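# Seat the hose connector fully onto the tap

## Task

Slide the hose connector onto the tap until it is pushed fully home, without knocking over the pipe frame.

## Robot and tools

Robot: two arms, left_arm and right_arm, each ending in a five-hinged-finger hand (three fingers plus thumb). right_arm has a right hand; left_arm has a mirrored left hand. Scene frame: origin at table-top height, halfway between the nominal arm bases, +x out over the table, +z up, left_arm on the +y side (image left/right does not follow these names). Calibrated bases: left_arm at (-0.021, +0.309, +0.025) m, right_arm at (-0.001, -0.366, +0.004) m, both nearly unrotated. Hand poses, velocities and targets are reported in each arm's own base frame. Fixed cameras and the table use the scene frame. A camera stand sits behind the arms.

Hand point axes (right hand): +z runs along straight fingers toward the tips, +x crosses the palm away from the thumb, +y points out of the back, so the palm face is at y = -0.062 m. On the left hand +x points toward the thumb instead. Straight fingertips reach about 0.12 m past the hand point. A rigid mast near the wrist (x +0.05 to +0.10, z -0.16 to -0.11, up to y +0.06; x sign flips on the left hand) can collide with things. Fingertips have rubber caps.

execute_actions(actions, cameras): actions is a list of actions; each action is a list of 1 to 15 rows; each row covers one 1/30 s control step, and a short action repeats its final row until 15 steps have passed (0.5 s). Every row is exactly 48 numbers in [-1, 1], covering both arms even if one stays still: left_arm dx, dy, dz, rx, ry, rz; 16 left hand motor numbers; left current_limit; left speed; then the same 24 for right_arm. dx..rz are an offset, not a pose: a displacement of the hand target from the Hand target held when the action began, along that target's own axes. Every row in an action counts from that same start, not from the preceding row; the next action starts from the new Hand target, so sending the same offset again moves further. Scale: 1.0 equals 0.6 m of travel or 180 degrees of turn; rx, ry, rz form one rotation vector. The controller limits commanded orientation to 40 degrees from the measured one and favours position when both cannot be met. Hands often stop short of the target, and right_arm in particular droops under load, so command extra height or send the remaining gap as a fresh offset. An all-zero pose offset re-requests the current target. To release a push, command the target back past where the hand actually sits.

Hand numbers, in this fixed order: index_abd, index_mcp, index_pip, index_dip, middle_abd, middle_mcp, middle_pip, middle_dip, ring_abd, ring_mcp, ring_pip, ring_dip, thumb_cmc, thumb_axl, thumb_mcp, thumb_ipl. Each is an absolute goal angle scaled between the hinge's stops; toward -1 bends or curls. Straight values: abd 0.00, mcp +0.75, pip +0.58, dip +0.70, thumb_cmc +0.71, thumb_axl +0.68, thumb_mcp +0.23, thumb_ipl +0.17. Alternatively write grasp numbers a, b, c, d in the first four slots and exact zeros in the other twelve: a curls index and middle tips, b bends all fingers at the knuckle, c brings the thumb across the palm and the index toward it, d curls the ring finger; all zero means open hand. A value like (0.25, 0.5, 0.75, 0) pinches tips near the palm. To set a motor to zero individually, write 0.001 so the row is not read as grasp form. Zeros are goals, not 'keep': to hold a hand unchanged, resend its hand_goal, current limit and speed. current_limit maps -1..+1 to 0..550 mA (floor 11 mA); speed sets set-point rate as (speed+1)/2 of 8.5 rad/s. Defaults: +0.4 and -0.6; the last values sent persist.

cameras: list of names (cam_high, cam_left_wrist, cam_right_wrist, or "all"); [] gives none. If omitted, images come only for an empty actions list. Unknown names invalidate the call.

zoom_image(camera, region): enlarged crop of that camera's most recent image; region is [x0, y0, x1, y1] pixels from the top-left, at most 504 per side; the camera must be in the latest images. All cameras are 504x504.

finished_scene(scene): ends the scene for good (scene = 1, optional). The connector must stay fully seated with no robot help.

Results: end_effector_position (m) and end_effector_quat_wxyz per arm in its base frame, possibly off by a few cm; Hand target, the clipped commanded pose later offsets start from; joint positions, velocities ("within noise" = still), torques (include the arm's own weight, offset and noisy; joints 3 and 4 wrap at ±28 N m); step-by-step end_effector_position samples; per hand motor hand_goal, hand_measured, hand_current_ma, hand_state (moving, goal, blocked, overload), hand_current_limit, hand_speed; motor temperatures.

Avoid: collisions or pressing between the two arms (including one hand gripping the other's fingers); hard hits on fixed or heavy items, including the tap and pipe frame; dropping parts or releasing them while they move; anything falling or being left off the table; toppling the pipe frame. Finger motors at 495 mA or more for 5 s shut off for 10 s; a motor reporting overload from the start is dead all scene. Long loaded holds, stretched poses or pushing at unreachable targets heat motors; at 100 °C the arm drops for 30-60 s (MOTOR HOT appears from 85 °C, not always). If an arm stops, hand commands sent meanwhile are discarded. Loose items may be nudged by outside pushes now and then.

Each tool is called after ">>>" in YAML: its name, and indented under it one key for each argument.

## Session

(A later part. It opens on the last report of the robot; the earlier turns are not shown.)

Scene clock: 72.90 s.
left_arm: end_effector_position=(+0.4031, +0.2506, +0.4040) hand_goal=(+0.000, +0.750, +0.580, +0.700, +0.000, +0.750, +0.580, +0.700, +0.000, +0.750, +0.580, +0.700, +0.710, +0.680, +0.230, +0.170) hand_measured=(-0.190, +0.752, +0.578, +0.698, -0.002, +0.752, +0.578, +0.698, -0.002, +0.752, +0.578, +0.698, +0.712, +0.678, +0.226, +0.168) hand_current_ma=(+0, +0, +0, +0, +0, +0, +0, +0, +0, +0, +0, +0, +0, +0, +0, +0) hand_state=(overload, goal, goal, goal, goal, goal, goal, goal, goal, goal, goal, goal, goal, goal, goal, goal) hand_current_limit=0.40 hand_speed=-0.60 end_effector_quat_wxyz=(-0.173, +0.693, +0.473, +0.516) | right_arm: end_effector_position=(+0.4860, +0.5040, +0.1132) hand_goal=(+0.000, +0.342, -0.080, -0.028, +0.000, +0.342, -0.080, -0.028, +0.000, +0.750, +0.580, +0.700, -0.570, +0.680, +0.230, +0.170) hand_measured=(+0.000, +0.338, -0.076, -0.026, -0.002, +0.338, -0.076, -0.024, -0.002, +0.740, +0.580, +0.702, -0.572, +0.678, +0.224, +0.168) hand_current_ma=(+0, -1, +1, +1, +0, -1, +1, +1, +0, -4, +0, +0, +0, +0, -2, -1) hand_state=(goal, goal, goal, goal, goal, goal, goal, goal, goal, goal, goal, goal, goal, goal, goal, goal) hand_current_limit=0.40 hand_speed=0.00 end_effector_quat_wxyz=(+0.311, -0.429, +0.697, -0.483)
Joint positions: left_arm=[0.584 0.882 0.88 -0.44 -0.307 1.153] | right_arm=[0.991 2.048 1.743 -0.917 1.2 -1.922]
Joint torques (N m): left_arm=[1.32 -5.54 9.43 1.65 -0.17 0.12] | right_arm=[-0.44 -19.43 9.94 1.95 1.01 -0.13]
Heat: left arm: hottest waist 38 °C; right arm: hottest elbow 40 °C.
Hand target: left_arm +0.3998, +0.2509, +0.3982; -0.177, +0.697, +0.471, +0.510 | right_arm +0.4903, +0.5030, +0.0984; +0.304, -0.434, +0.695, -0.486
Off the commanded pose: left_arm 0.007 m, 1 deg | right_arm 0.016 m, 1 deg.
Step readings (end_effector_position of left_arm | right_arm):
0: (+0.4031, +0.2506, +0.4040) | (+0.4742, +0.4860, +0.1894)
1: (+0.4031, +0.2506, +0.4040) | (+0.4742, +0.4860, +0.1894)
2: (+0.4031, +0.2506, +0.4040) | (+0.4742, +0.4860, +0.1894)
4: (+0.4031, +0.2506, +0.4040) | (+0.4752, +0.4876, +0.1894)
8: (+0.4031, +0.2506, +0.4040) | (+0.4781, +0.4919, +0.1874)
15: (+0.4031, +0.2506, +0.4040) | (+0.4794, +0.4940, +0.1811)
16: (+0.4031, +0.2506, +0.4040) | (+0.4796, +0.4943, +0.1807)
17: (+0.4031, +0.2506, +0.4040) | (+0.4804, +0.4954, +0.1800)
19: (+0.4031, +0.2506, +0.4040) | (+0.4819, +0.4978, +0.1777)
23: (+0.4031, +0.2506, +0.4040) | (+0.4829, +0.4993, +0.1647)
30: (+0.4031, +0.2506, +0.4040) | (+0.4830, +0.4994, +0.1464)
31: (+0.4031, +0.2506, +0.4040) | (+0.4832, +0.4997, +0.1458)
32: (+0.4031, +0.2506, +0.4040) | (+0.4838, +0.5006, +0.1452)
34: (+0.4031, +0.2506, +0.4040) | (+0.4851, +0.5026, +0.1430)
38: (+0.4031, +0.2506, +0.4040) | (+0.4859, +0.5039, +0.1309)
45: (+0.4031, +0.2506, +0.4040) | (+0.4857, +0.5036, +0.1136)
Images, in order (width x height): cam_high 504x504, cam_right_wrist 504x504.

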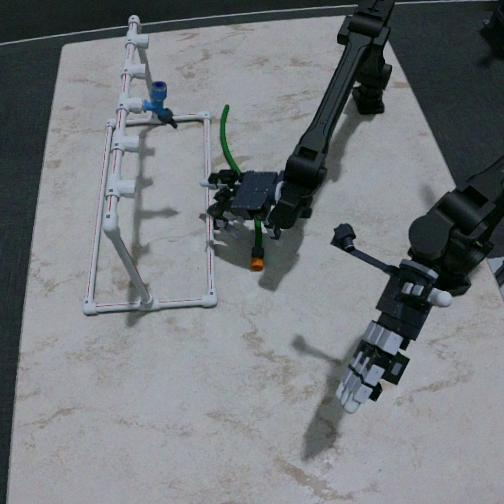

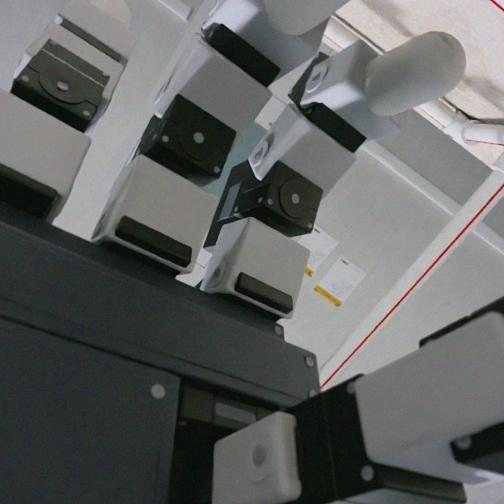

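>>> execute_actions:
  actions:
    - [[0,0,0,0,0,0,0,0,0,0,0,0,0,0,0,0,0,0,0,0,0,0,0.4,-0.6,0.003,0.0374,0.0191,0,0,0,0,0.342,-0.08,-0.029,0,0.342,-0.08,-0.029,0,0.75,0.58,0.7,-0.571,0.68,0.23,0.17,0.4,0]]
    - [[0,0,0,0,0,0,0,0,0,0,0,0,0,0,0,0,0,0,0,0,0,0,0.4,-0.6,0.003,0.0374,0.0191,0,0,0,0,0.342,-0.08,-0.029,0,0.342,-0.08,-0.029,0,0.75,0.58,0.7,-0.571,0.68,0.23,0.17,0.4,0]]
  cameras: ["cam_high", "cam_right_wrist"]

>>> zoom_image:
  camera: "cam_high"
  region: [205, 180, 305, 280]

Scene clock: 75.17 s.
left_arm: end_effector_position=(+0.4031, +0.2506, +0.4040) hand_goal=(+0.000, +0.750, +0.580, +0.700, +0.000, +0.750, +0.580, +0.700, +0.000, +0.750, +0.580, +0.700, +0.710, +0.680, +0.230, +0.170) hand_measured=(-0.190, +0.752, +0.578, +0.698, -0.002, +0.752, +0.578, +0.698, -0.002, +0.752, +0.578, +0.698, +0.712, +0.678, +0.226, +0.168) hand_current_ma=(+0, +0, +0, +0, +0, +0, +0, +0, +0, +0, +0, +0, +0, +0, +0, +0) hand_state=(overload, goal, goal, goal, goal, goal, goal, goal, goal, goal, goal, goal, goal, goal, goal, goal) hand_current_limit=0.40 hand_speed=-0.60 end_effector_quat_wxyz=(-0.173, +0.693, +0.473, +0.516) | right_arm: end_effector_position=(+0.4900, +0.5003, +0.0652) hand_goal=(+0.000, +0.342, -0.080, -0.028, +0.000, +0.342, -0.080, -0.028, +0.000, +0.750, +0.580, +0.700, -0.570, +0.680, +0.230, +0.170) hand_measured=(+0.000, +0.338, -0.076, -0.026, -0.002, +0.338, -0.076, -0.024, -0.002, +0.740, +0.580, +0.702, -0.572, +0.678, +0.224, +0.168) hand_current_ma=(+0, -1, +1, +1, +0, -1, +1, +1, +0, -4, +0, +0, +0, +0, -2, -1) hand_state=(goal, goal, goal, goal, goal, goal, goal, goal, goal, goal, goal, goal, goal, goal, goal, goal) hand_current_limit=0.40 hand_speed=0.00 end_effector_quat_wxyz=(+0.313, -0.428, +0.697, -0.482)
Joint positions: left_arm=[0.584 0.882 0.88 -0.44 -0.307 1.153] | right_arm=[0.983 2.086 1.671 -0.778 1.197 -1.948]
Joint torques (N m): left_arm=[1.26 -5.6 9.43 1.65 -0.17 0.12] | right_arm=[-0.97 -19.78 9.39 2.03 0.98 -0.07]
Heat: left arm: hottest waist 38 °C; right arm: hottest elbow 40 °C.
Hand target: left_arm +0.3998, +0.2509, +0.3982; -0.177, +0.697, +0.471, +0.510 | right_arm +0.4943, +0.4970, +0.0484; +0.304, -0.434, +0.695, -0.486
Off the commanded pose: left_arm 0.007 m, 1 deg | right_arm 0.018 m, 1 deg.
Step readings (end_effector_position of left_arm | right_arm):
0: (+0.4031, +0.2506, +0.4040) | (+0.4859, +0.5040, +0.1132)
1: (+0.4031, +0.2506, +0.4040) | (+0.4861, +0.5041, +0.1133)
2: (+0.4031, +0.2506, +0.4040) | (+0.4865, +0.5047, +0.1128)
4: (+0.4031, +0.2506, +0.4040) | (+0.4875, +0.5058, +0.1108)
8: (+0.4031, +0.2506, +0.4040) | (+0.4870, +0.5042, +0.1012)
15: (+0.4031, +0.2506, +0.4040) | (+0.4875, +0.5028, +0.0914)
16: (+0.4031, +0.2506, +0.4040) | (+0.4878, +0.5028, +0.0911)
17: (+0.4031, +0.2506, +0.4040) | (+0.4884, +0.5032, +0.0907)
19: (+0.4031, +0.2506, +0.4040) | (+0.4898, +0.5038, +0.0885)
23: (+0.4031, +0.2506, +0.4040) | (+0.4897, +0.5020, +0.0782)
30: (+0.4031, +0.2506, +0.4040) | (+0.4898, +0.5000, +0.0650)
Images, in order (width x height): cam_high 504x504, cam_right_wrist 504x504.

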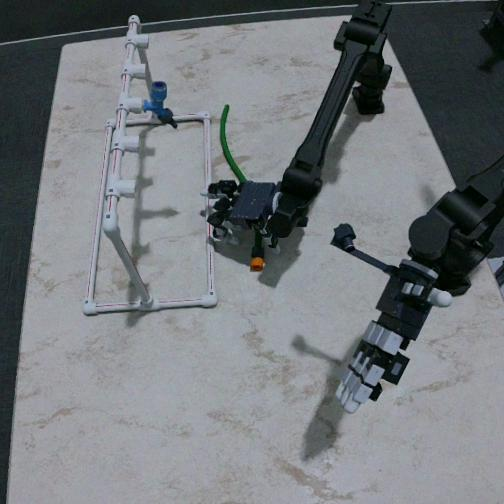

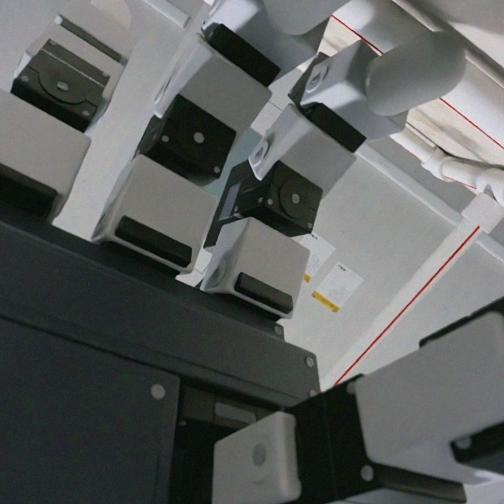

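Scaled by 5.040 from the camera's 504x504 image, which has a finer 720x720 frame.

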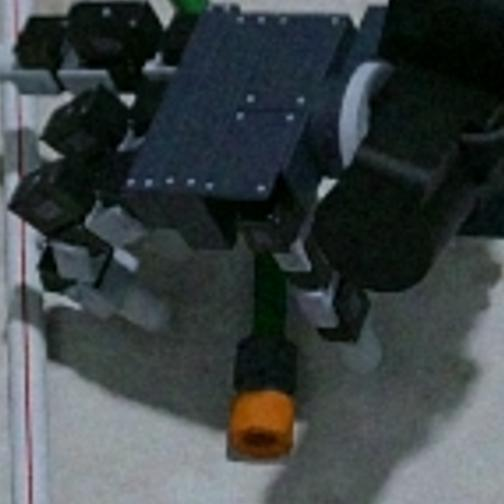

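>>> execute_actions:
  actions:
    - [[0,0,0,0,0,0,0,0,0,0,0,0,0,0,0,0,0,0,0,0,0,0,0.4,-0.6,0.0027,0.022,0.0103,0,0,0,0,0.342,-0.08,-0.029,0,0.342,-0.08,-0.029,0,0.75,0.58,0.7,-0.571,0.68,0.23,0.17,0.4,0]]
    - [[0,0,0,0,0,0,0,0,0,0,0,0,0,0,0,0,0,0,0,0,0,0,0.4,-0.6,0.0027,0.02,0.0103,0,0,0,0,0.342,-0.08,-0.029,0,0.342,-0.08,-0.029,0,0.75,0.58,0.7,-0.571,0.68,0.23,0.17,0.4,0]]
  cameras: ["cam_high", "cam_right_wrist"]

>>> zoom_image:
  camera: "cam_high"
  region: [205, 180, 305, 280]

Scene clock: 77.57 s.
left_arm: end_effector_position=(+0.4031, +0.2506, +0.4040) hand_goal=(+0.000, +0.750, +0.580, +0.700, +0.000, +0.750, +0.580, +0.700, +0.000, +0.750, +0.580, +0.700, +0.710, +0.680, +0.230, +0.170) hand_measured=(-0.190, +0.752, +0.578, +0.698, -0.002, +0.752, +0.578, +0.698, -0.002, +0.752, +0.578, +0.698, +0.712, +0.678, +0.226, +0.168) hand_current_ma=(+0, +0, +0, +0, +0, +0, +0, +0, +0, +0, +0, +0, +0, +0, +0, +0) hand_state=(overload, goal, goal, goal, goal, goal, goal, goal, goal, goal, goal, goal, goal, goal, goal, goal) hand_current_limit=0.40 hand_speed=-0.60 end_effector_quat_wxyz=(-0.173, +0.693, +0.473, +0.516) | right_arm: end_effector_position=(+0.4927, +0.4978, +0.0424) hand_goal=(+0.000, +0.342, -0.080, -0.028, +0.000, +0.342, -0.080, -0.028, +0.000, +0.750, +0.580, +0.700, -0.570, +0.680, +0.230, +0.170) hand_measured=(+0.000, +0.338, -0.076, -0.026, +0.000, +0.336, -0.082, -0.030, -0.002, +0.740, +0.580, +0.702, -0.572, +0.678, +0.224, +0.168) hand_current_ma=(+0, -1, +1, +1, +0, -2, +0, +0, +0, -4, +0, +0, +0, +0, -2, -1) hand_state=(goal, goal, goal, goal, goal, goal, goal, goal, goal, goal, goal, goal, goal, goal, goal, goal) hand_current_limit=0.40 hand_speed=0.00 end_effector_quat_wxyz=(+0.316, -0.426, +0.698, -0.481)
Joint positions: left_arm=[0.584 0.882 0.88 -0.44 -0.307 1.153] | right_arm=[0.977 2.106 1.636 -0.702 1.196 -1.962]
Joint torques (N m): left_arm=[1.32 -5.6 9.44 1.66 -0.16 0.12] | right_arm=[-0.5 -19.66 8.95 1.91 0.91 -0.11]
Heat: left arm: hottest waist 38 °C; right arm: hottest elbow 40 °C.
Hand target: left_arm +0.3998, +0.2509, +0.3982; -0.177, +0.697, +0.471, +0.510 | right_arm +0.4957, +0.4928, +0.0204; +0.304, -0.434, +0.695, -0.486
Off the commanded pose: left_arm 0.007 m, 1 deg | right_arm 0.023 m, 2 deg.
Step readings (end_effector_position of left_arm | right_arm):
0: (+0.4031, +0.2506, +0.4040) | (+0.4900, +0.5003, +0.0652)
1: (+0.4031, +0.2506, +0.4040) | (+0.4901, +0.5004, +0.0652)
2: (+0.4031, +0.2506, +0.4040) | (+0.4903, +0.5007, +0.0652)
4: (+0.4031, +0.2506, +0.4040) | (+0.4914, +0.5014, +0.0645)
8: (+0.4031, +0.2506, +0.4040) | (+0.4916, +0.5002, +0.0603)
15: (+0.4031, +0.2506, +0.4040) | (+0.4912, +0.4993, +0.0544)
16: (+0.4031, +0.2506, +0.4040) | (+0.4913, +0.4995, +0.0542)
17: (+0.4031, +0.2506, +0.4040) | (+0.4917, +0.4995, +0.0540)
19: (+0.4031, +0.2506, +0.4040) | (+0.4924, +0.4998, +0.0526)
23: (+0.4031, +0.2506, +0.4040) | (+0.4922, +0.4990, +0.0473)
30: (+0.4031, +0.2506, +0.4040) | (+0.4927, +0.4978, +0.0424)
Images, in order (width x height): cam_high 504x504, cam_right_wrist 504x504.

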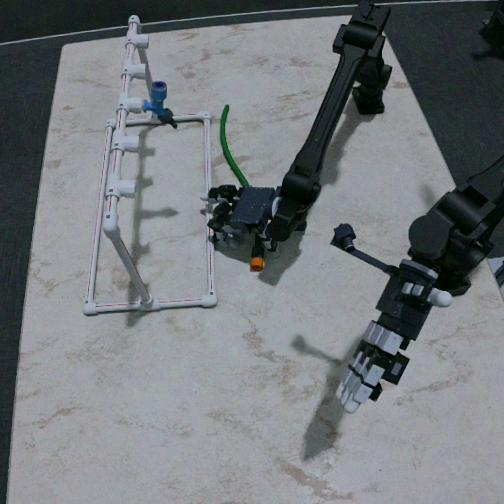

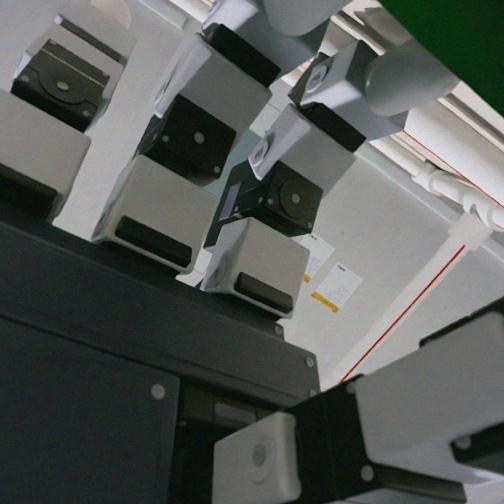

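Scaled by 5.040 from the camera's 504x504 image, which has a finer 720x720 frame.

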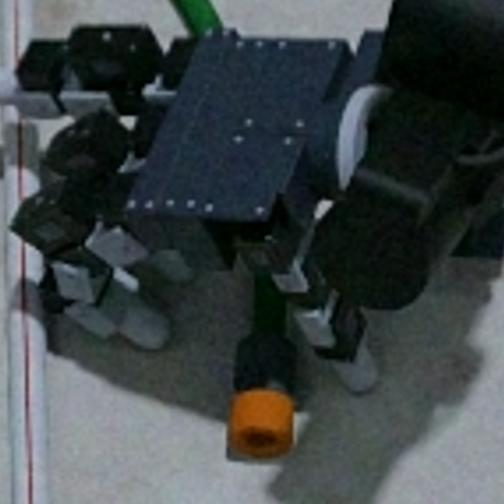

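>>> execute_actions:
  actions:
    - [[0,0,0,0,0,0,0,0,0,0,0,0,0,0,0,0,0,0,0,0,0,0,0.4,-0.6,-0.0393,0.002,-0.0058,0,0,0,0,0.342,-0.08,-0.029,0,0.342,-0.08,-0.029,0,0.75,0.58,0.7,-0.65,0.68,0.23,0.17,0.4,0]]
    - [[0,0,0,0,0,0,0,0,0,0,0,0,0,0,0,0,0,0,0,0,0,0,0.4,-0.6,0,0.0102,0.0037,0,0,0,0,0.342,-0.08,-0.029,0,0.342,-0.08,-0.029,0,0.75,0.58,0.7,-0.65,0.68,0.23,0.17,0.4,0]]
  cameras: ["cam_high", "cam_right_wrist"]

>>> zoom_image:
  camera: "cam_high"
  region: [205, 190, 305, 290]

Scene clock: 82.23 s.
left_arm: end_effector_position=(+0.4031, +0.2506, +0.4040) hand_goal=(+0.000, +0.750, +0.580, +0.700, +0.000, +0.750, +0.580, +0.700, +0.000, +0.750, +0.580, +0.700, +0.710, +0.680, +0.230, +0.170) hand_measured=(-0.190, +0.752, +0.578, +0.698, -0.002, +0.752, +0.578, +0.698, -0.002, +0.752, +0.578, +0.698, +0.712, +0.678, +0.226, +0.168) hand_current_ma=(+0, +0, +0, +0, +0, +0, +0, +0, +0, +0, +0, +0, +0, +0, +0, +0) hand_state=(overload, goal, goal, goal, goal, goal, goal, goal, goal, goal, goal, goal, goal, goal, goal, goal) hand_current_limit=0.40 hand_speed=-0.60 end_effector_quat_wxyz=(-0.173, +0.693, +0.473, +0.516) | right_arm: end_effector_position=(+0.4970, +0.5006, +0.0404) hand_goal=(+0.000, +0.342, -0.080, -0.028, +0.000, +0.342, -0.080, -0.028, +0.000, +0.750, +0.580, +0.700, -0.650, +0.680, +0.230, +0.170) hand_measured=(-0.026, +0.334, -0.094, -0.036, -0.006, +0.328, -0.088, -0.034, -0.002, +0.740, +0.580, +0.702, -0.660, +0.678, +0.234, +0.172) hand_current_ma=(-17, -4, -7, -2, -1, -8, -3, -2, +0, -4, +0, +0, -4, +0, +1, +0) hand_state=(blocked, goal, goal, goal, goal, goal, goal, goal, goal, goal, goal, goal, goal, goal, goal, goal) hand_current_limit=0.40 hand_speed=0.00 end_effector_quat_wxyz=(+0.306, -0.432, +0.691, -0.492)
Joint positions: left_arm=[0.584 0.882 0.88 -0.44 -0.307 1.153] | right_arm=[0.977 2.134 1.68 -0.739 1.21 -1.973]
Joint torques (N m): left_arm=[1.26 -5.6 9.44 1.66 -0.16 0.12] | right_arm=[0.15 -16.91 13.03 1.44 0.5 0.23]
Heat: left arm: hottest waist 38 °C; right arm: hottest elbow 40 °C.
Hand target: left_arm +0.3998, +0.2509, +0.3982; -0.177, +0.697, +0.471, +0.510 | right_arm +0.5026, +0.5155, +0.0139; +0.304, -0.434, +0.695, -0.486
Off the commanded pose: left_arm 0.007 m, 1 deg | right_arm 0.031 m, 1 deg.
Step readings (end_effector_position of left_arm | right_arm):
0: (+0.4031, +0.2506, +0.4040) | (+0.4927, +0.4978, +0.0424)
1: (+0.4031, +0.2506, +0.4040) | (+0.4927, +0.4978, +0.0424)
2: (+0.4031, +0.2506, +0.4040) | (+0.4926, +0.4977, +0.0417)
4: (+0.4031, +0.2506, +0.4040) | (+0.4936, +0.4979, +0.0408)
8: (+0.4031, +0.2506, +0.4040) | (+0.4957, +0.5001, +0.0405)
15: (+0.4031, +0.2506, +0.4040) | (+0.4966, +0.5006, +0.0407)
16: (+0.4031, +0.2506, +0.4040) | (+0.4967, +0.5006, +0.0407)
17: (+0.4031, +0.2506, +0.4040) | (+0.4968, +0.5007, +0.0406)
19: (+0.4031, +0.2506, +0.4040) | (+0.4969, +0.5006, +0.0404)
23: (+0.4031, +0.2506, +0.4040) | (+0.4970, +0.5007, +0.0406)
30: (+0.4031, +0.2506, +0.4040) | (+0.4970, +0.5006, +0.0404)
Images, in order (width x height): cam_high 504x504, cam_right_wrist 504x504.

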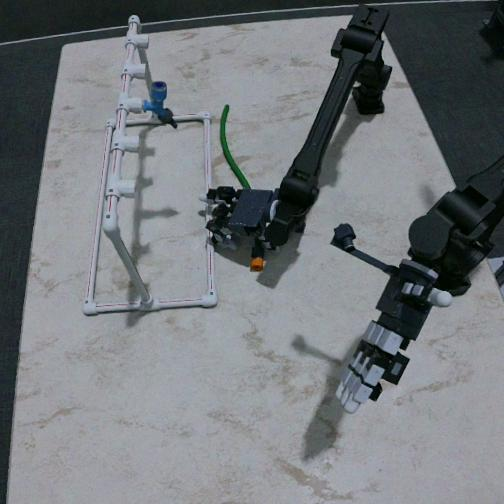

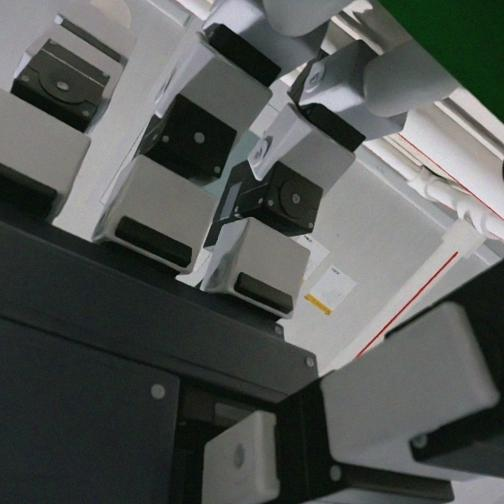

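Scaled by 5.040 from the camera's 504x504 image, which has a finer 720x720 frame.

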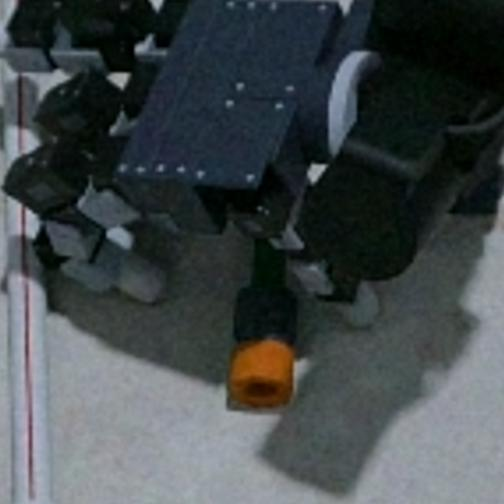

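>>> execute_actions:
  actions:
    - [[0,0,0,0,0,0,0,0,0,0,0,0,0,0,0,0,0,0,0,0,0,0,0.4,-0.6,-0.003,-0.0337,-0.0098,0,0,0,0,0.342,-0.08,-0.029,0,0.342,-0.08,-0.029,0,0.75,0.58,0.7,-0.65,0.68,0.23,0.17,0.4,0]]
  cameras: ["cam_high", "cam_right_wrist"]

>>> zoom_image:
  camera: "cam_high"
  region: [205, 190, 305, 290]

Scene clock: 84.27 s.
left_arm: end_effector_position=(+0.4031, +0.2506, +0.4040) hand_goal=(+0.000, +0.750, +0.580, +0.700, +0.000, +0.750, +0.580, +0.700, +0.000, +0.750, +0.580, +0.700, +0.710, +0.680, +0.230, +0.170) hand_measured=(-0.190, +0.752, +0.578, +0.698, -0.002, +0.752, +0.578, +0.698, -0.002, +0.752, +0.578, +0.698, +0.712, +0.678, +0.226, +0.168) hand_current_ma=(+0, +0, +0, +0, +0, +0, +0, +0, +0, +0, +0, +0, +0, +0, +0, +0) hand_state=(overload, goal, goal, goal, goal, goal, goal, goal, goal, goal, goal, goal, goal, goal, goal, goal) hand_current_limit=0.40 hand_speed=-0.60 end_effector_quat_wxyz=(-0.173, +0.693, +0.473, +0.516) | right_arm: end_effector_position=(+0.4971, +0.5025, +0.0421) hand_goal=(+0.000, +0.342, -0.080, -0.028, +0.000, +0.342, -0.080, -0.028, +0.000, +0.750, +0.580, +0.700, -0.650, +0.680, +0.230, +0.170) hand_measured=(-0.026, +0.334, -0.092, -0.032, -0.004, +0.328, -0.082, -0.030, -0.002, +0.740, +0.580, +0.702, -0.652, +0.678, +0.230, +0.172) hand_current_ma=(-16, -4, -6, -1, -1, -8, +0, +0, +0, -4, +0, +0, +0, +0, +0, +0) hand_state=(blocked, goal, goal, goal, goal, goal, goal, goal, goal, goal, goal, goal, goal, goal, goal, goal) hand_current_limit=0.40 hand_speed=0.00 end_effector_quat_wxyz=(+0.301, -0.437, +0.691, -0.491)
Joint positions: left_arm=[0.584 0.882 0.88 -0.44 -0.307 1.153] | right_arm=[0.977 2.14 1.7 -0.766 1.203 -1.973]
Joint torques (N m): left_arm=[1.26 -5.54 9.43 1.65 -0.16 0.12] | right_arm=[-0.03 -19.43 13.5 0.98 0.75 0.15]
Heat: left arm: hottest waist 38 °C; right arm: hottest elbow 40 °C.
Hand target: left_arm +0.3998, +0.2509, +0.3982; -0.177, +0.697, +0.471, +0.510 | right_arm +0.5047, +0.5166, +0.0351; +0.304, -0.434, +0.695, -0.486
Off the commanded pose: left_arm 0.007 m, 1 deg | right_arm 0.017 m, 1 deg.
Step readings (end_effector_position of left_arm | right_arm):
0: (+0.4031, +0.2506, +0.4040) | (+0.4970, +0.5006, +0.0404)
1: (+0.4031, +0.2506, +0.4040) | (+0.4970, +0.5007, +0.0405)
2: (+0.4031, +0.2506, +0.4040) | (+0.4971, +0.5007, +0.0410)
4: (+0.4031, +0.2506, +0.4040) | (+0.4970, +0.5009, +0.0413)
8: (+0.4031, +0.2506, +0.4040) | (+0.4970, +0.5020, +0.0417)
15: (+0.4031, +0.2506, +0.4040) | (+0.4971, +0.5024, +0.0420)
Images, in order (width x height): cam_high 504x504, cam_right_wrist 504x504.

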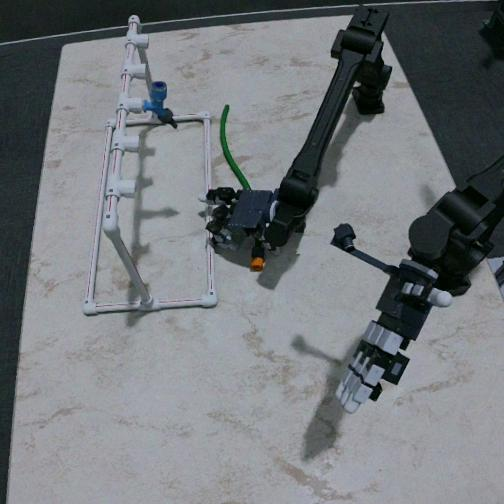

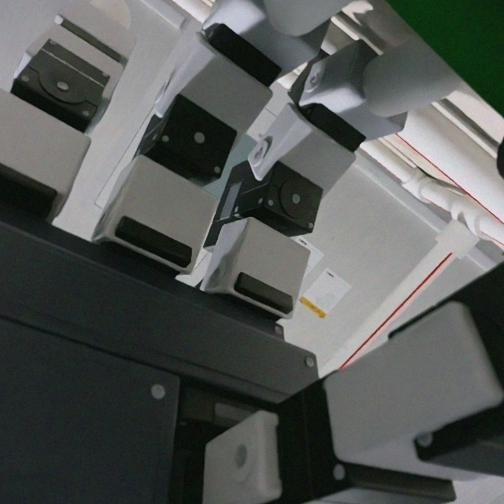

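Scaled by 5.040 from the camera's 504x504 image, which has a finer 720x720 frame.

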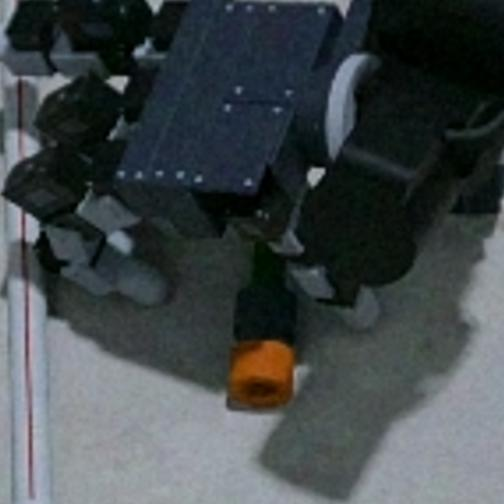

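>>> execute_actions:
  actions:
    - [[0,0,0,0,0,0,0,0,0,0,0,0,0,0,0,0,0,0,0,0,0,0,0.4,-0.6,0,-0.034,-0.0124,0,0,0,0,0.342,-0.08,-0.029,0,0.342,-0.08,-0.029,0,0.75,0.58,0.7,-0.65,0.68,0.23,0.17,0.4,0]]
  cameras: ["cam_high", "cam_right_wrist"]

>>> zoom_image:
  camera: "cam_high"
  region: [205, 190, 305, 290]

Scene clock: 85.33 s.
left_arm: end_effector_position=(+0.4031, +0.2506, +0.4040) hand_goal=(+0.000, +0.750, +0.580, +0.700, +0.000, +0.750, +0.580, +0.700, +0.000, +0.750, +0.580, +0.700, +0.710, +0.680, +0.230, +0.170) hand_measured=(-0.190, +0.752, +0.578, +0.698, -0.002, +0.752, +0.578, +0.698, -0.002, +0.752, +0.578, +0.698, +0.712, +0.678, +0.226, +0.168) hand_current_ma=(+0, +0, +0, +0, +0, +0, +0, +0, +0, +0, +0, +0, +0, +0, +0, +0) hand_state=(overload, goal, goal, goal, goal, goal, goal, goal, goal, goal, goal, goal, goal, goal, goal, goal) hand_current_limit=0.40 hand_speed=-0.60 end_effector_quat_wxyz=(-0.173, +0.693, +0.473, +0.516) | right_arm: end_effector_position=(+0.4958, +0.5018, +0.0467) hand_goal=(+0.000, +0.342, -0.080, -0.028, +0.000, +0.342, -0.080, -0.028, +0.000, +0.750, +0.580, +0.700, -0.650, +0.680, +0.230, +0.170) hand_measured=(-0.002, +0.334, -0.082, -0.030, -0.004, +0.328, -0.082, -0.030, -0.002, +0.740, +0.580, +0.702, -0.652, +0.678, +0.230, +0.172) hand_current_ma=(+0, -4, +0, +0, +0, -8, +0, +0, +0, -4, +0, +0, +0, +0, +0, +0) hand_state=(goal, goal, goal, goal, goal, goal, goal, goal, goal, goal, goal, goal, goal, goal, goal, goal) hand_current_limit=0.40 hand_speed=0.00 end_effector_quat_wxyz=(+0.292, -0.444, +0.689, -0.493)
Joint positions: left_arm=[0.584 0.882 0.88 -0.44 -0.307 1.153] | right_arm=[0.977 2.14 1.719 -0.808 1.198 -1.973]
Joint torques (N m): left_arm=[1.38 -5.6 9.43 1.65 -0.17 0.12] | right_arm=[0.03 -21.71 13.76 0.85 0.97 0.15]
Heat: left arm: hottest waist 38 °C; right arm: hottest elbow 40 °C.
Hand target: left_arm +0.3998, +0.2509, +0.3982; -0.177, +0.697, +0.471, +0.510 | right_arm +0.5046, +0.5165, +0.0565; +0.304, -0.434, +0.695, -0.486
Off the commanded pose: left_arm 0.007 m, 1 deg | right_arm 0.020 m, 2 deg.
Step readings (end_effector_position of left_arm | right_arm):
0: (+0.4031, +0.2506, +0.4040) | (+0.4971, +0.5024, +0.0418)
1: (+0.4031, +0.2506, +0.4040) | (+0.4971, +0.5025, +0.0420)
2: (+0.4031, +0.2506, +0.4040) | (+0.4969, +0.5022, +0.0421)
4: (+0.4031, +0.2506, +0.4040) | (+0.4963, +0.5022, +0.0428)
8: (+0.4031, +0.2506, +0.4040) | (+0.4961, +0.5023, +0.0451)
15: (+0.4031, +0.2506, +0.4040) | (+0.4961, +0.5023, +0.0469)
Images, in order (width x height): cam_high 504x504, cam_right_wrist 504x504.

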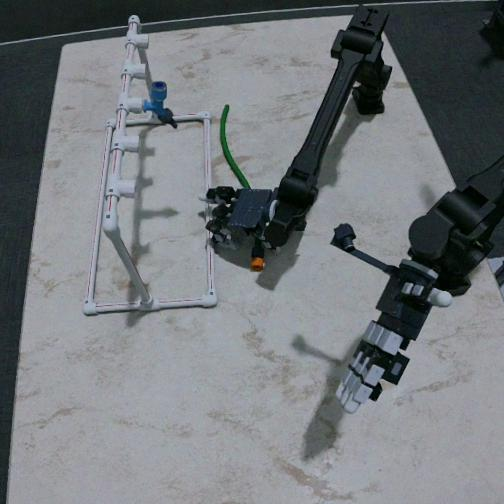

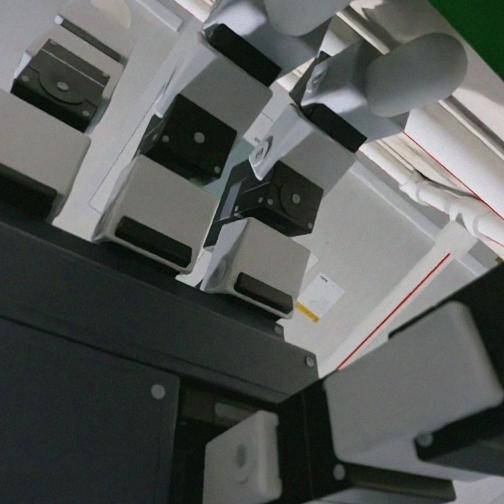

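Scaled by 5.040 from the camera's 504x504 image, which has a finer 720x720 frame.

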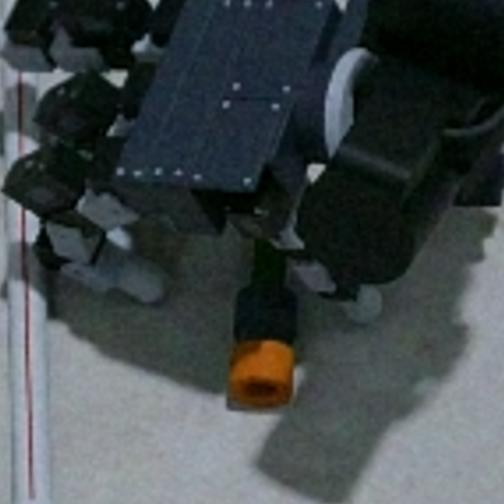

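>>> execute_actions:
  actions:
    - [[0,0,0,0,0,0,0,0,0,0,0,0,0,0,0,0,0,0,0,0,0,0,0.4,-0.6,-0.0195,-0.0043,-0.0077,0,0,0,0,0.342,-0.08,-0.029,0,0.342,-0.08,-0.029,0,0.75,0.58,0.7,-0.65,0.68,0.23,0.17,0.4,0]]
  cameras: ["cam_high", "cam_right_wrist"]

>>> zoom_image:
  camera: "cam_high"
  region: [205, 190, 305, 290]

Scene clock: 86.70 s.
left_arm: end_effector_position=(+0.4031, +0.2506, +0.4040) hand_goal=(+0.000, +0.750, +0.580, +0.700, +0.000, +0.750, +0.580, +0.700, +0.000, +0.750, +0.580, +0.700, +0.710, +0.680, +0.230, +0.170) hand_measured=(-0.190, +0.752, +0.578, +0.698, -0.002, +0.752, +0.578, +0.698, -0.002, +0.752, +0.578, +0.698, +0.712, +0.678, +0.226, +0.168) hand_current_ma=(+0, +0, +0, +0, +0, +0, +0, +0, +0, +0, +0, +0, +0, +0, +0, +0) hand_state=(overload, goal, goal, goal, goal, goal, goal, goal, goal, goal, goal, goal, goal, goal, goal, goal) hand_current_limit=0.40 hand_speed=-0.60 end_effector_quat_wxyz=(-0.173, +0.693, +0.473, +0.516) | right_arm: end_effector_position=(+0.5023, +0.5121, +0.0604) hand_goal=(+0.000, +0.342, -0.080, -0.028, +0.000, +0.342, -0.080, -0.028, +0.000, +0.750, +0.580, +0.700, -0.650, +0.680, +0.230, +0.170) hand_measured=(-0.002, +0.334, -0.082, -0.030, -0.004, +0.328, -0.082, -0.030, -0.002, +0.740, +0.580, +0.702, -0.652, +0.678, +0.230, +0.172) hand_current_ma=(+0, -4, +0, +0, +0, -8, +0, +0, +0, -4, +0, +0, +0, +0, +0, +0) hand_state=(goal, goal, goal, goal, goal, goal, goal, goal, goal, goal, goal, goal, goal, goal, goal, goal) hand_current_limit=0.40 hand_speed=0.00 end_effector_quat_wxyz=(+0.296, -0.439, +0.692, -0.491)
Joint positions: left_arm=[0.584 0.882 0.88 -0.44 -0.307 1.153] | right_arm=[0.978 2.153 1.78 -0.856 1.198 -1.957]
Joint torques (N m): left_arm=[1.32 -5.6 9.43 1.66 -0.17 0.12] | right_arm=[0.5 -20.89 13.89 0.81 1.09 0.18]
Heat: left arm: hottest waist 38 °C; right arm: hottest elbow 41 °C.
Hand target: left_arm +0.3998, +0.2509, +0.3982; -0.177, +0.697, +0.471, +0.510 | right_arm +0.5066, +0.5287, +0.0608; +0.304, -0.434, +0.695, -0.486
Off the commanded pose: left_arm 0.007 m, 1 deg | right_arm 0.017 m, 1 deg.
Step readings (end_effector_position of left_arm | right_arm):
0: (+0.4031, +0.2506, +0.4040) | (+0.4958, +0.5018, +0.0467)
1: (+0.4031, +0.2506, +0.4040) | (+0.4959, +0.5020, +0.0470)
2: (+0.4031, +0.2506, +0.4040) | (+0.4959, +0.5020, +0.0477)
4: (+0.4031, +0.2506, +0.4040) | (+0.4969, +0.5034, +0.0504)
8: (+0.4031, +0.2506, +0.4040) | (+0.5011, +0.5097, +0.0602)
15: (+0.4031, +0.2506, +0.4040) | (+0.5031, +0.5132, +0.0667)
Images, in order (width x height): cam_high 504x504, cam_right_wrist 504x504.

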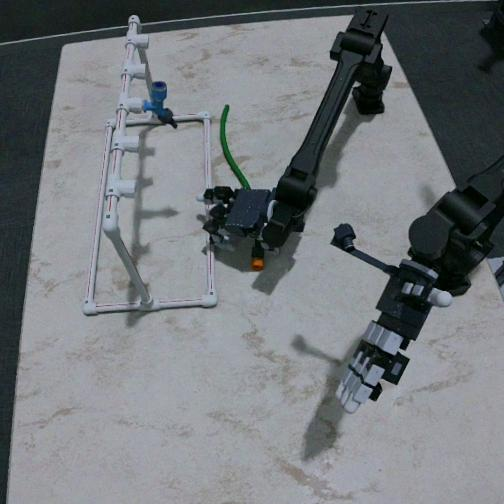

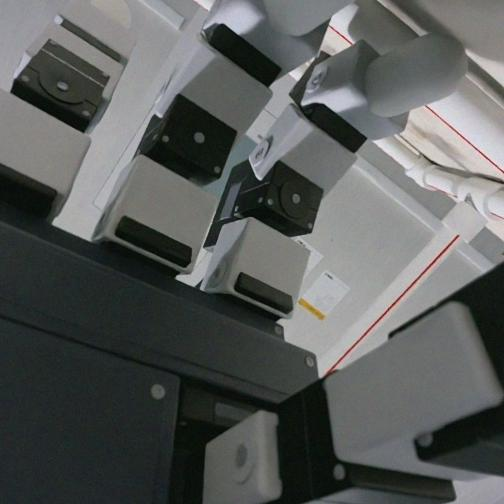

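Scaled by 5.040 from the camera's 504x504 image, which has a finer 720x720 frame.

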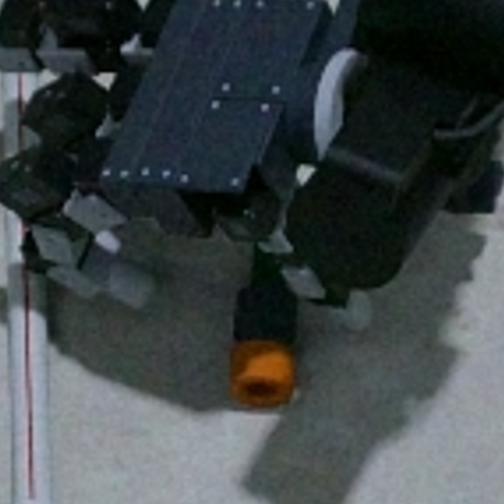

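>>> execute_actions:
  actions:
    - [[0,0,0,0,0,0,0,0,0,0,0,0,0,0,0,0,0,0,0,0,0,0,0.4,-0.6,-0.0247,0.009,-0.016,0,0,0,0,0.342,-0.08,-0.029,0,0.342,-0.08,-0.029,0,0.75,0.58,0.7,-0.65,0.68,0.23,0.17,0.4,0]]
    - [[0,0,0,0,0,0,0,0,0,0,0,0,0,0,0,0,0,0,0,0,0,0,0.4,-0.6,-0.0247,0.013,-0.0145,0,0,0,0,0.342,-0.08,-0.029,0,0.342,-0.08,-0.029,0,0.75,0.58,0.7,-0.65,0.68,0.23,0.17,0.4,0]]
  cameras: ["cam_high", "cam_right_wrist"]

>>> zoom_image:
  camera: "cam_high"
  region: [205, 190, 305, 290]

Scene clock: 90.93 s.
left_arm: end_effector_position=(+0.4031, +0.2506, +0.4040) hand_goal=(+0.000, +0.750, +0.580, +0.700, +0.000, +0.750, +0.580, +0.700, +0.000, +0.750, +0.580, +0.700, +0.710, +0.680, +0.230, +0.170) hand_measured=(-0.190, +0.752, +0.578, +0.698, -0.002, +0.752, +0.578, +0.698, -0.002, +0.752, +0.578, +0.698, +0.712, +0.678, +0.226, +0.168) hand_current_ma=(+0, +0, +0, +0, +0, +0, +0, +0, +0, +0, +0, +0, +0, +0, +0, +0) hand_state=(overload, goal, goal, goal, goal, goal, goal, goal, goal, goal, goal, goal, goal, goal, goal, goal) hand_current_limit=0.40 hand_speed=-0.60 end_effector_quat_wxyz=(-0.173, +0.693, +0.473, +0.516) | right_arm: end_effector_position=(+0.4959, +0.5498, +0.0558) hand_goal=(+0.000, +0.342, -0.080, -0.028, +0.000, +0.342, -0.080, -0.028, +0.000, +0.750, +0.580, +0.700, -0.650, +0.680, +0.230, +0.170) hand_measured=(-0.002, +0.334, -0.082, -0.030, -0.004, +0.328, -0.082, -0.030, -0.002, +0.740, +0.580, +0.702, -0.652, +0.678, +0.230, +0.172) hand_current_ma=(+0, -4, +0, +0, +0, -7, +0, +0, +0, -4, +0, +0, +0, +0, +0, +0) hand_state=(goal, goal, goal, goal, goal, goal, goal, goal, goal, goal, goal, goal, goal, goal, goal, goal) hand_current_limit=0.40 hand_speed=0.00 end_effector_quat_wxyz=(+0.297, -0.440, +0.692, -0.489)
Joint positions: left_arm=[0.584 0.882 0.88 -0.44 -0.307 1.153] | right_arm=[1.015 2.248 1.941 -1.006 1.206 -1.866]
Joint torques (N m): left_arm=[1.26 -5.6 9.43 1.65 -0.16 0.12] | right_arm=[0.56 -21.83 14.09 0.59 1.22 0.2]
Heat: left arm: hottest waist 38 °C; right arm: hottest elbow 41 °C.
Hand target: left_arm +0.3998, +0.2509, +0.3982; -0.177, +0.697, +0.471, +0.510 | right_arm +0.5001, +0.5649, +0.0547; +0.304, -0.434, +0.695, -0.486
Off the commanded pose: left_arm 0.007 m, 1 deg | right_arm 0.016 m, 1 deg.
Step readings (end_effector_position of left_arm | right_arm):
0: (+0.4031, +0.2506, +0.4040) | (+0.5023, +0.5121, +0.0604)
1: (+0.4031, +0.2506, +0.4040) | (+0.5023, +0.5121, +0.0603)
2: (+0.4031, +0.2506, +0.4040) | (+0.5015, +0.5132, +0.0605)
4: (+0.4031, +0.2506, +0.4040) | (+0.5007, +0.5176, +0.0612)
8: (+0.4031, +0.2506, +0.4040) | (+0.5013, +0.5262, +0.0618)
15: (+0.4031, +0.2506, +0.4040) | (+0.4978, +0.5308, +0.0591)
16: (+0.4031, +0.2506, +0.4040) | (+0.4972, +0.5314, +0.0588)
17: (+0.4031, +0.2506, +0.4040) | (+0.4968, +0.5326, +0.0589)
19: (+0.4031, +0.2506, +0.4040) | (+0.4964, +0.5376, +0.0592)
23: (+0.4031, +0.2506, +0.4040) | (+0.4967, +0.5466, +0.0583)
30: (+0.4031, +0.2506, +0.4040) | (+0.4963, +0.5480, +0.0545)
Images, in order (width x height): cam_high 504x504, cam_right_wrist 504x504.

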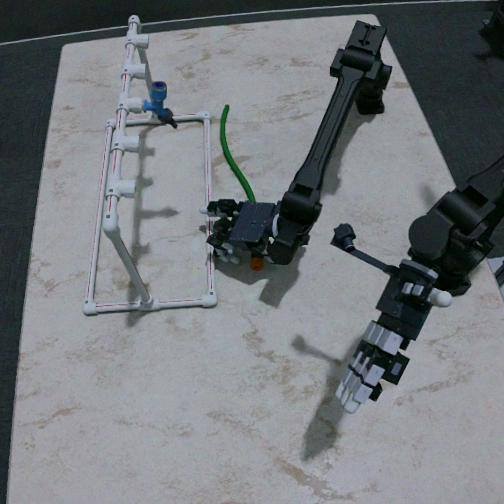

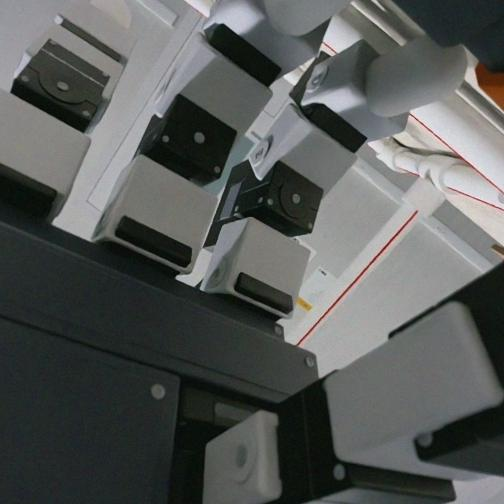

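Scaled by 5.040 from the camera's 504x504 image, which has a finer 720x720 frame.

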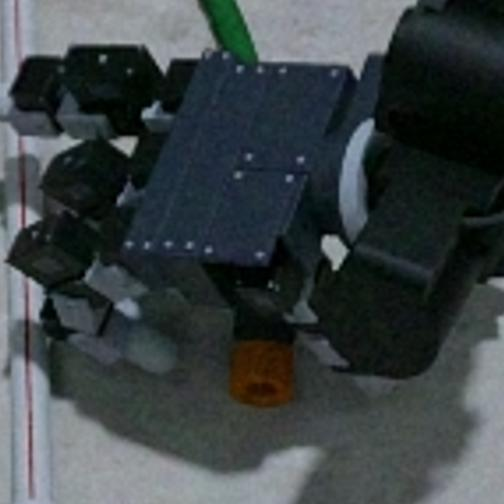

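>>> execute_actions:
  actions:
    - [[0,0,0,0,0,0,0,0,0,0,0,0,0,0,0,0,0,0,0,0,0,0,0.4,-0.6,0,0.0078,0.0028,0,0,0,0,0.342,-0.08,-0.029,0,0.342,-0.08,-0.029,0,0.75,0.58,0.7,-0.65,0.68,0.23,0.17,0.4,-0.4]]
    - [[0,0,0,0,0,0,0,0,0,0,0,0,0,0,0,0,0,0,0,0,0,0,0.4,-0.6,0,0,0,0,0,0,0,0.137,0.022,0.043,0,0.137,0.022,0.043,0,0.75,0.58,0.7,-0.65,0.68,0.18,0.1,0.4,-0.5]]
  cameras: ["cam_high", "cam_right_wrist"]

>>> zoom_image:
  camera: "cam_high"
  region: [205, 190, 305, 290]

Scene clock: 93.03 s.
left_arm: end_effector_position=(+0.4031, +0.2506, +0.4040) hand_goal=(+0.000, +0.750, +0.580, +0.700, +0.000, +0.750, +0.580, +0.700, +0.000, +0.750, +0.580, +0.700, +0.710, +0.680, +0.230, +0.170) hand_measured=(-0.190, +0.752, +0.578, +0.698, -0.002, +0.752, +0.578, +0.698, -0.002, +0.752, +0.578, +0.698, +0.712, +0.678, +0.226, +0.168) hand_current_ma=(+0, +0, +0, +0, +0, +0, +0, +0, +0, +0, +0, +0, +0, +0, +0, +0) hand_state=(overload, goal, goal, goal, goal, goal, goal, goal, goal, goal, goal, goal, goal, goal, goal, goal) hand_current_limit=0.40 hand_speed=-0.60 end_effector_quat_wxyz=(-0.173, +0.693, +0.473, +0.516) | right_arm: end_effector_position=(+0.4960, +0.5497, +0.0512) hand_goal=(+0.000, +0.138, +0.022, +0.044, +0.000, +0.138, +0.022, +0.044, +0.000, +0.750, +0.580, +0.700, -0.650, +0.680, +0.180, +0.100) hand_measured=(-0.002, +0.136, +0.020, +0.042, -0.004, +0.138, +0.020, +0.042, -0.002, +0.740, +0.580, +0.702, -0.652, +0.678, +0.180, +0.102) hand_current_ma=(+0, +0, +0, +0, +0, +0, +0, +0, +0, -4, +0, +0, +0, +0, +0, +0) hand_state=(goal, goal, goal, goal, goal, goal, goal, goal, goal, goal, goal, goal, goal, goal, goal, goal) hand_current_limit=0.40 hand_speed=-0.50 end_effector_quat_wxyz=(+0.296, -0.439, +0.692, -0.490)
Joint positions: left_arm=[0.584 0.882 0.88 -0.44 -0.307 1.153] | right_arm=[1.015 2.255 1.941 -1.006 1.207 -1.86]
Joint torques (N m): left_arm=[1.32 -5.66 9.43 1.65 -0.17 0.12] | right_arm=[0.67 -21.77 14 0.72 1.16 0.16]
Heat: left arm: hottest waist 38 °C; right arm: hottest elbow 41 °C.
Hand target: left_arm +0.3998, +0.2509, +0.3982; -0.177, +0.697, +0.471, +0.510 | right_arm +0.5001, +0.5649, +0.0498; +0.304, -0.434, +0.695, -0.486
Off the commanded pose: left_arm 0.007 m, 1 deg | right_arm 0.016 m, 1 deg.
Step readings (end_effector_position of left_arm | right_arm):
0: (+0.4031, +0.2506, +0.4040) | (+0.4960, +0.5499, +0.0558)
1: (+0.4031, +0.2506, +0.4040) | (+0.4960, +0.5499, +0.0558)
2: (+0.4031, +0.2506, +0.4040) | (+0.4960, +0.5499, +0.0559)
4: (+0.4031, +0.2506, +0.4040) | (+0.4960, +0.5499, +0.0553)
8: (+0.4031, +0.2506, +0.4040) | (+0.4960, +0.5499, +0.0537)
15: (+0.4031, +0.2506, +0.4040) | (+0.4959, +0.5497, +0.0511)
16: (+0.4031, +0.2506, +0.4040) | (+0.4959, +0.5497, +0.0511)
17: (+0.4031, +0.2506, +0.4040) | (+0.4960, +0.5497, +0.0512)
19: (+0.4031, +0.2506, +0.4040) | (+0.4960, +0.5497, +0.0512)
23: (+0.4031, +0.2506, +0.4040) | (+0.4960, +0.5497, +0.0512)
30: (+0.4031, +0.2506, +0.4040) | (+0.4960, +0.5497, +0.0512)
Images, in order (width x height): cam_high 504x504, cam_right_wrist 504x504.

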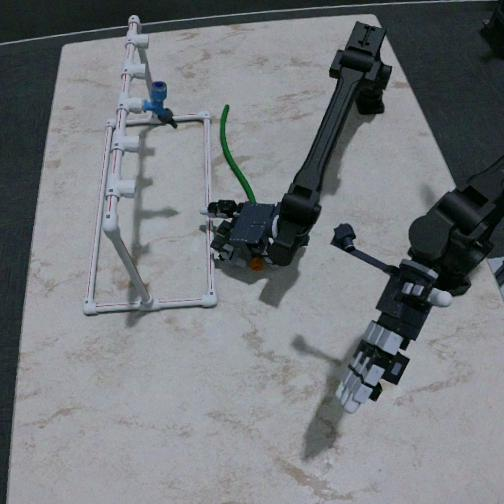

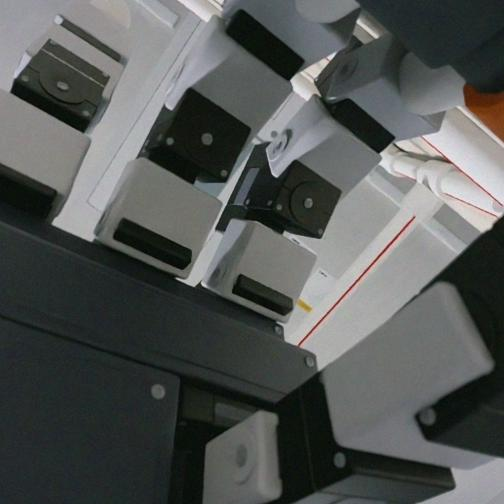

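Scaled by 5.040 from the camera's 504x504 image, which has a finer 720x720 frame.

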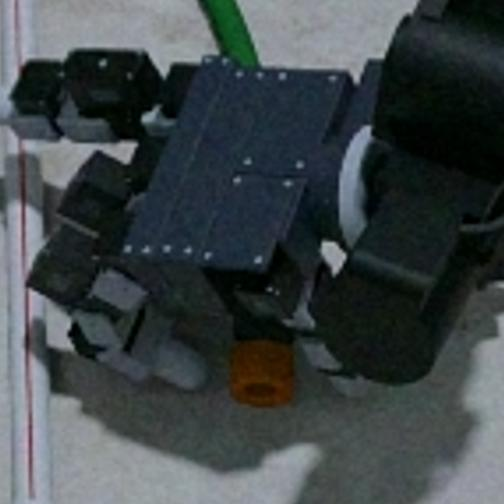

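>>> execute_actions:
  actions:
    - [[0,0,0,0,0,0,0,0,0,0,0,0,0,0,0,0,0,0,0,0,0,0,0.4,-0.6,0,0,0,0,0,0,0,-0.03,0.01,0.1,0,-0.03,0.01,0.1,0,0.75,0.58,0.7,-0.65,0.68,0.12,0.06,0.2,-0.7]]
    - [[0,0,0,0,0,0,0,0,0,0,0,0,0,0,0,0,0,0,0,0,0,0,0.4,-0.6,0,0,0,0,0,0,0,-0.1,0.0,0.08,0,-0.1,0.0,0.08,0,0.75,0.58,0.7,-0.65,0.68,0.06,0.03,0.2,-0.7]]
  cameras: ["cam_high", "cam_right_wrist"]

>>> zoom_image:
  camera: "cam_high"
  region: [205, 190, 305, 290]

Scene clock: 95.00 s.
left_arm: end_effector_position=(+0.4031, +0.2506, +0.4040) hand_goal=(+0.000, +0.750, +0.580, +0.700, +0.000, +0.750, +0.580, +0.700, +0.000, +0.750, +0.580, +0.700, +0.710, +0.680, +0.230, +0.170) hand_measured=(-0.190, +0.752, +0.578, +0.698, -0.002, +0.752, +0.578, +0.698, -0.002, +0.752, +0.578, +0.698, +0.712, +0.678, +0.226, +0.168) hand_current_ma=(+0, +0, +0, +0, +0, +0, +0, +0, +0, +0, +0, +0, +0, +0, +0, +0) hand_state=(overload, goal, goal, goal, goal, goal, goal, goal, goal, goal, goal, goal, goal, goal, goal, goal) hand_current_limit=0.40 hand_speed=-0.60 end_effector_quat_wxyz=(-0.173, +0.693, +0.473, +0.516) | right_arm: end_effector_position=(+0.4961, +0.5497, +0.0510) hand_goal=(+0.000, -0.100, +0.000, +0.080, +0.000, -0.100, +0.000, +0.080, +0.000, +0.750, +0.580, +0.700, -0.650, +0.680, +0.060, +0.030) hand_measured=(-0.002, -0.056, +0.014, +0.088, -0.002, +0.022, +0.032, +0.104, -0.002, +0.740, +0.580, +0.702, -0.644, +0.682, +0.138, +0.062) hand_current_ma=(+0, +58, +8, +3, +0, +324, +28, +19, +0, -4, +0, +0, +2, +0, +211, +52) hand_state=(goal, blocked, goal, goal, goal, blocked, blocked, blocked, goal, goal, goal, goal, goal, goal, blocked, blocked) hand_current_limit=0.20 hand_speed=-0.70 end_effector_quat_wxyz=(+0.296, -0.439, +0.692, -0.490)
Joint positions: left_arm=[0.584 0.882 0.88 -0.44 -0.307 1.153] | right_arm=[1.015 2.255 1.941 -1.006 1.208 -1.859]
Joint torques (N m): left_arm=[1.26 -5.6 9.43 1.65 -0.16 0.12] | right_arm=[0.5 -21.89 13.97 0.69 1.12 0.15]
Heat: left arm: hottest waist 38 °C; right arm: hottest elbow 41 °C.
Hand target: left_arm +0.3998, +0.2509, +0.3982; -0.177, +0.697, +0.471, +0.510 | right_arm +0.5001, +0.5649, +0.0497; +0.304, -0.434, +0.695, -0.486
Off the commanded pose: left_arm 0.007 m, 1 deg | right_arm 0.016 m, 1 deg.
Step readings (end_effector_position of left_arm | right_arm):
0: (+0.4031, +0.2506, +0.4040) | (+0.4960, +0.5497, +0.0512)
1: (+0.4031, +0.2506, +0.4040) | (+0.4960, +0.5497, +0.0512)
2: (+0.4031, +0.2506, +0.4040) | (+0.4961, +0.5496, +0.0513)
4: (+0.4031, +0.2506, +0.4040) | (+0.4961, +0.5496, +0.0513)
8: (+0.4031, +0.2506, +0.4040) | (+0.4961, +0.5496, +0.0513)
15: (+0.4031, +0.2506, +0.4040) | (+0.4961, +0.5497, +0.0510)
16: (+0.4031, +0.2506, +0.4040) | (+0.4961, +0.5497, +0.0510)
17: (+0.4031, +0.2506, +0.4040) | (+0.4961, +0.5497, +0.0510)
19: (+0.4031, +0.2506, +0.4040) | (+0.4961, +0.5497, +0.0510)
23: (+0.4031, +0.2506, +0.4040) | (+0.4961, +0.5497, +0.0510)
30: (+0.4031, +0.2506, +0.4040) | (+0.4961, +0.5497, +0.0510)
Images, in order (width x height): cam_high 504x504, cam_right_wrist 504x504.

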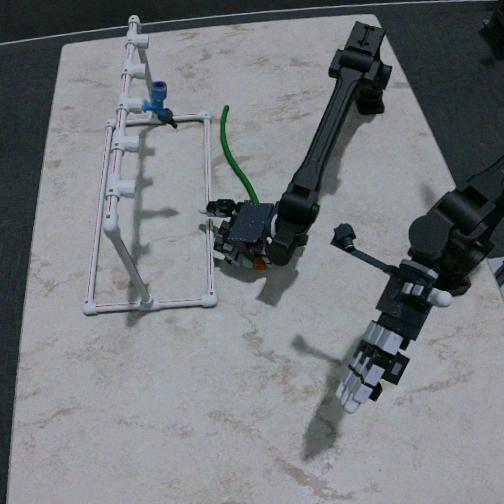

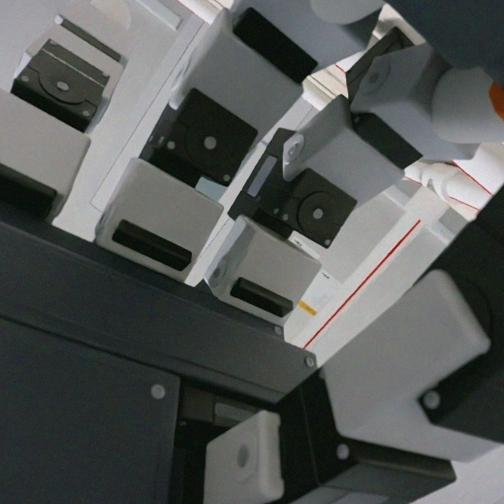

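Scaled by 5.040 from the camera's 504x504 image, which has a finer 720x720 frame.

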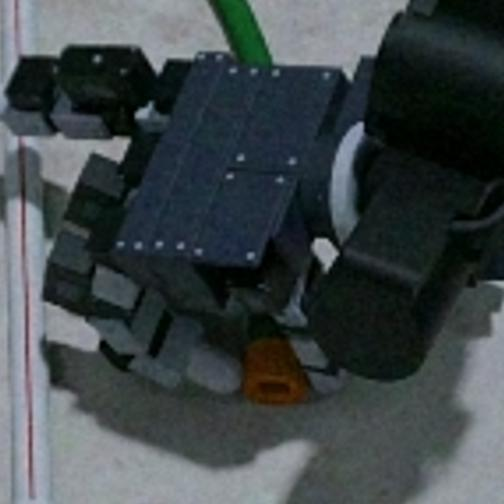

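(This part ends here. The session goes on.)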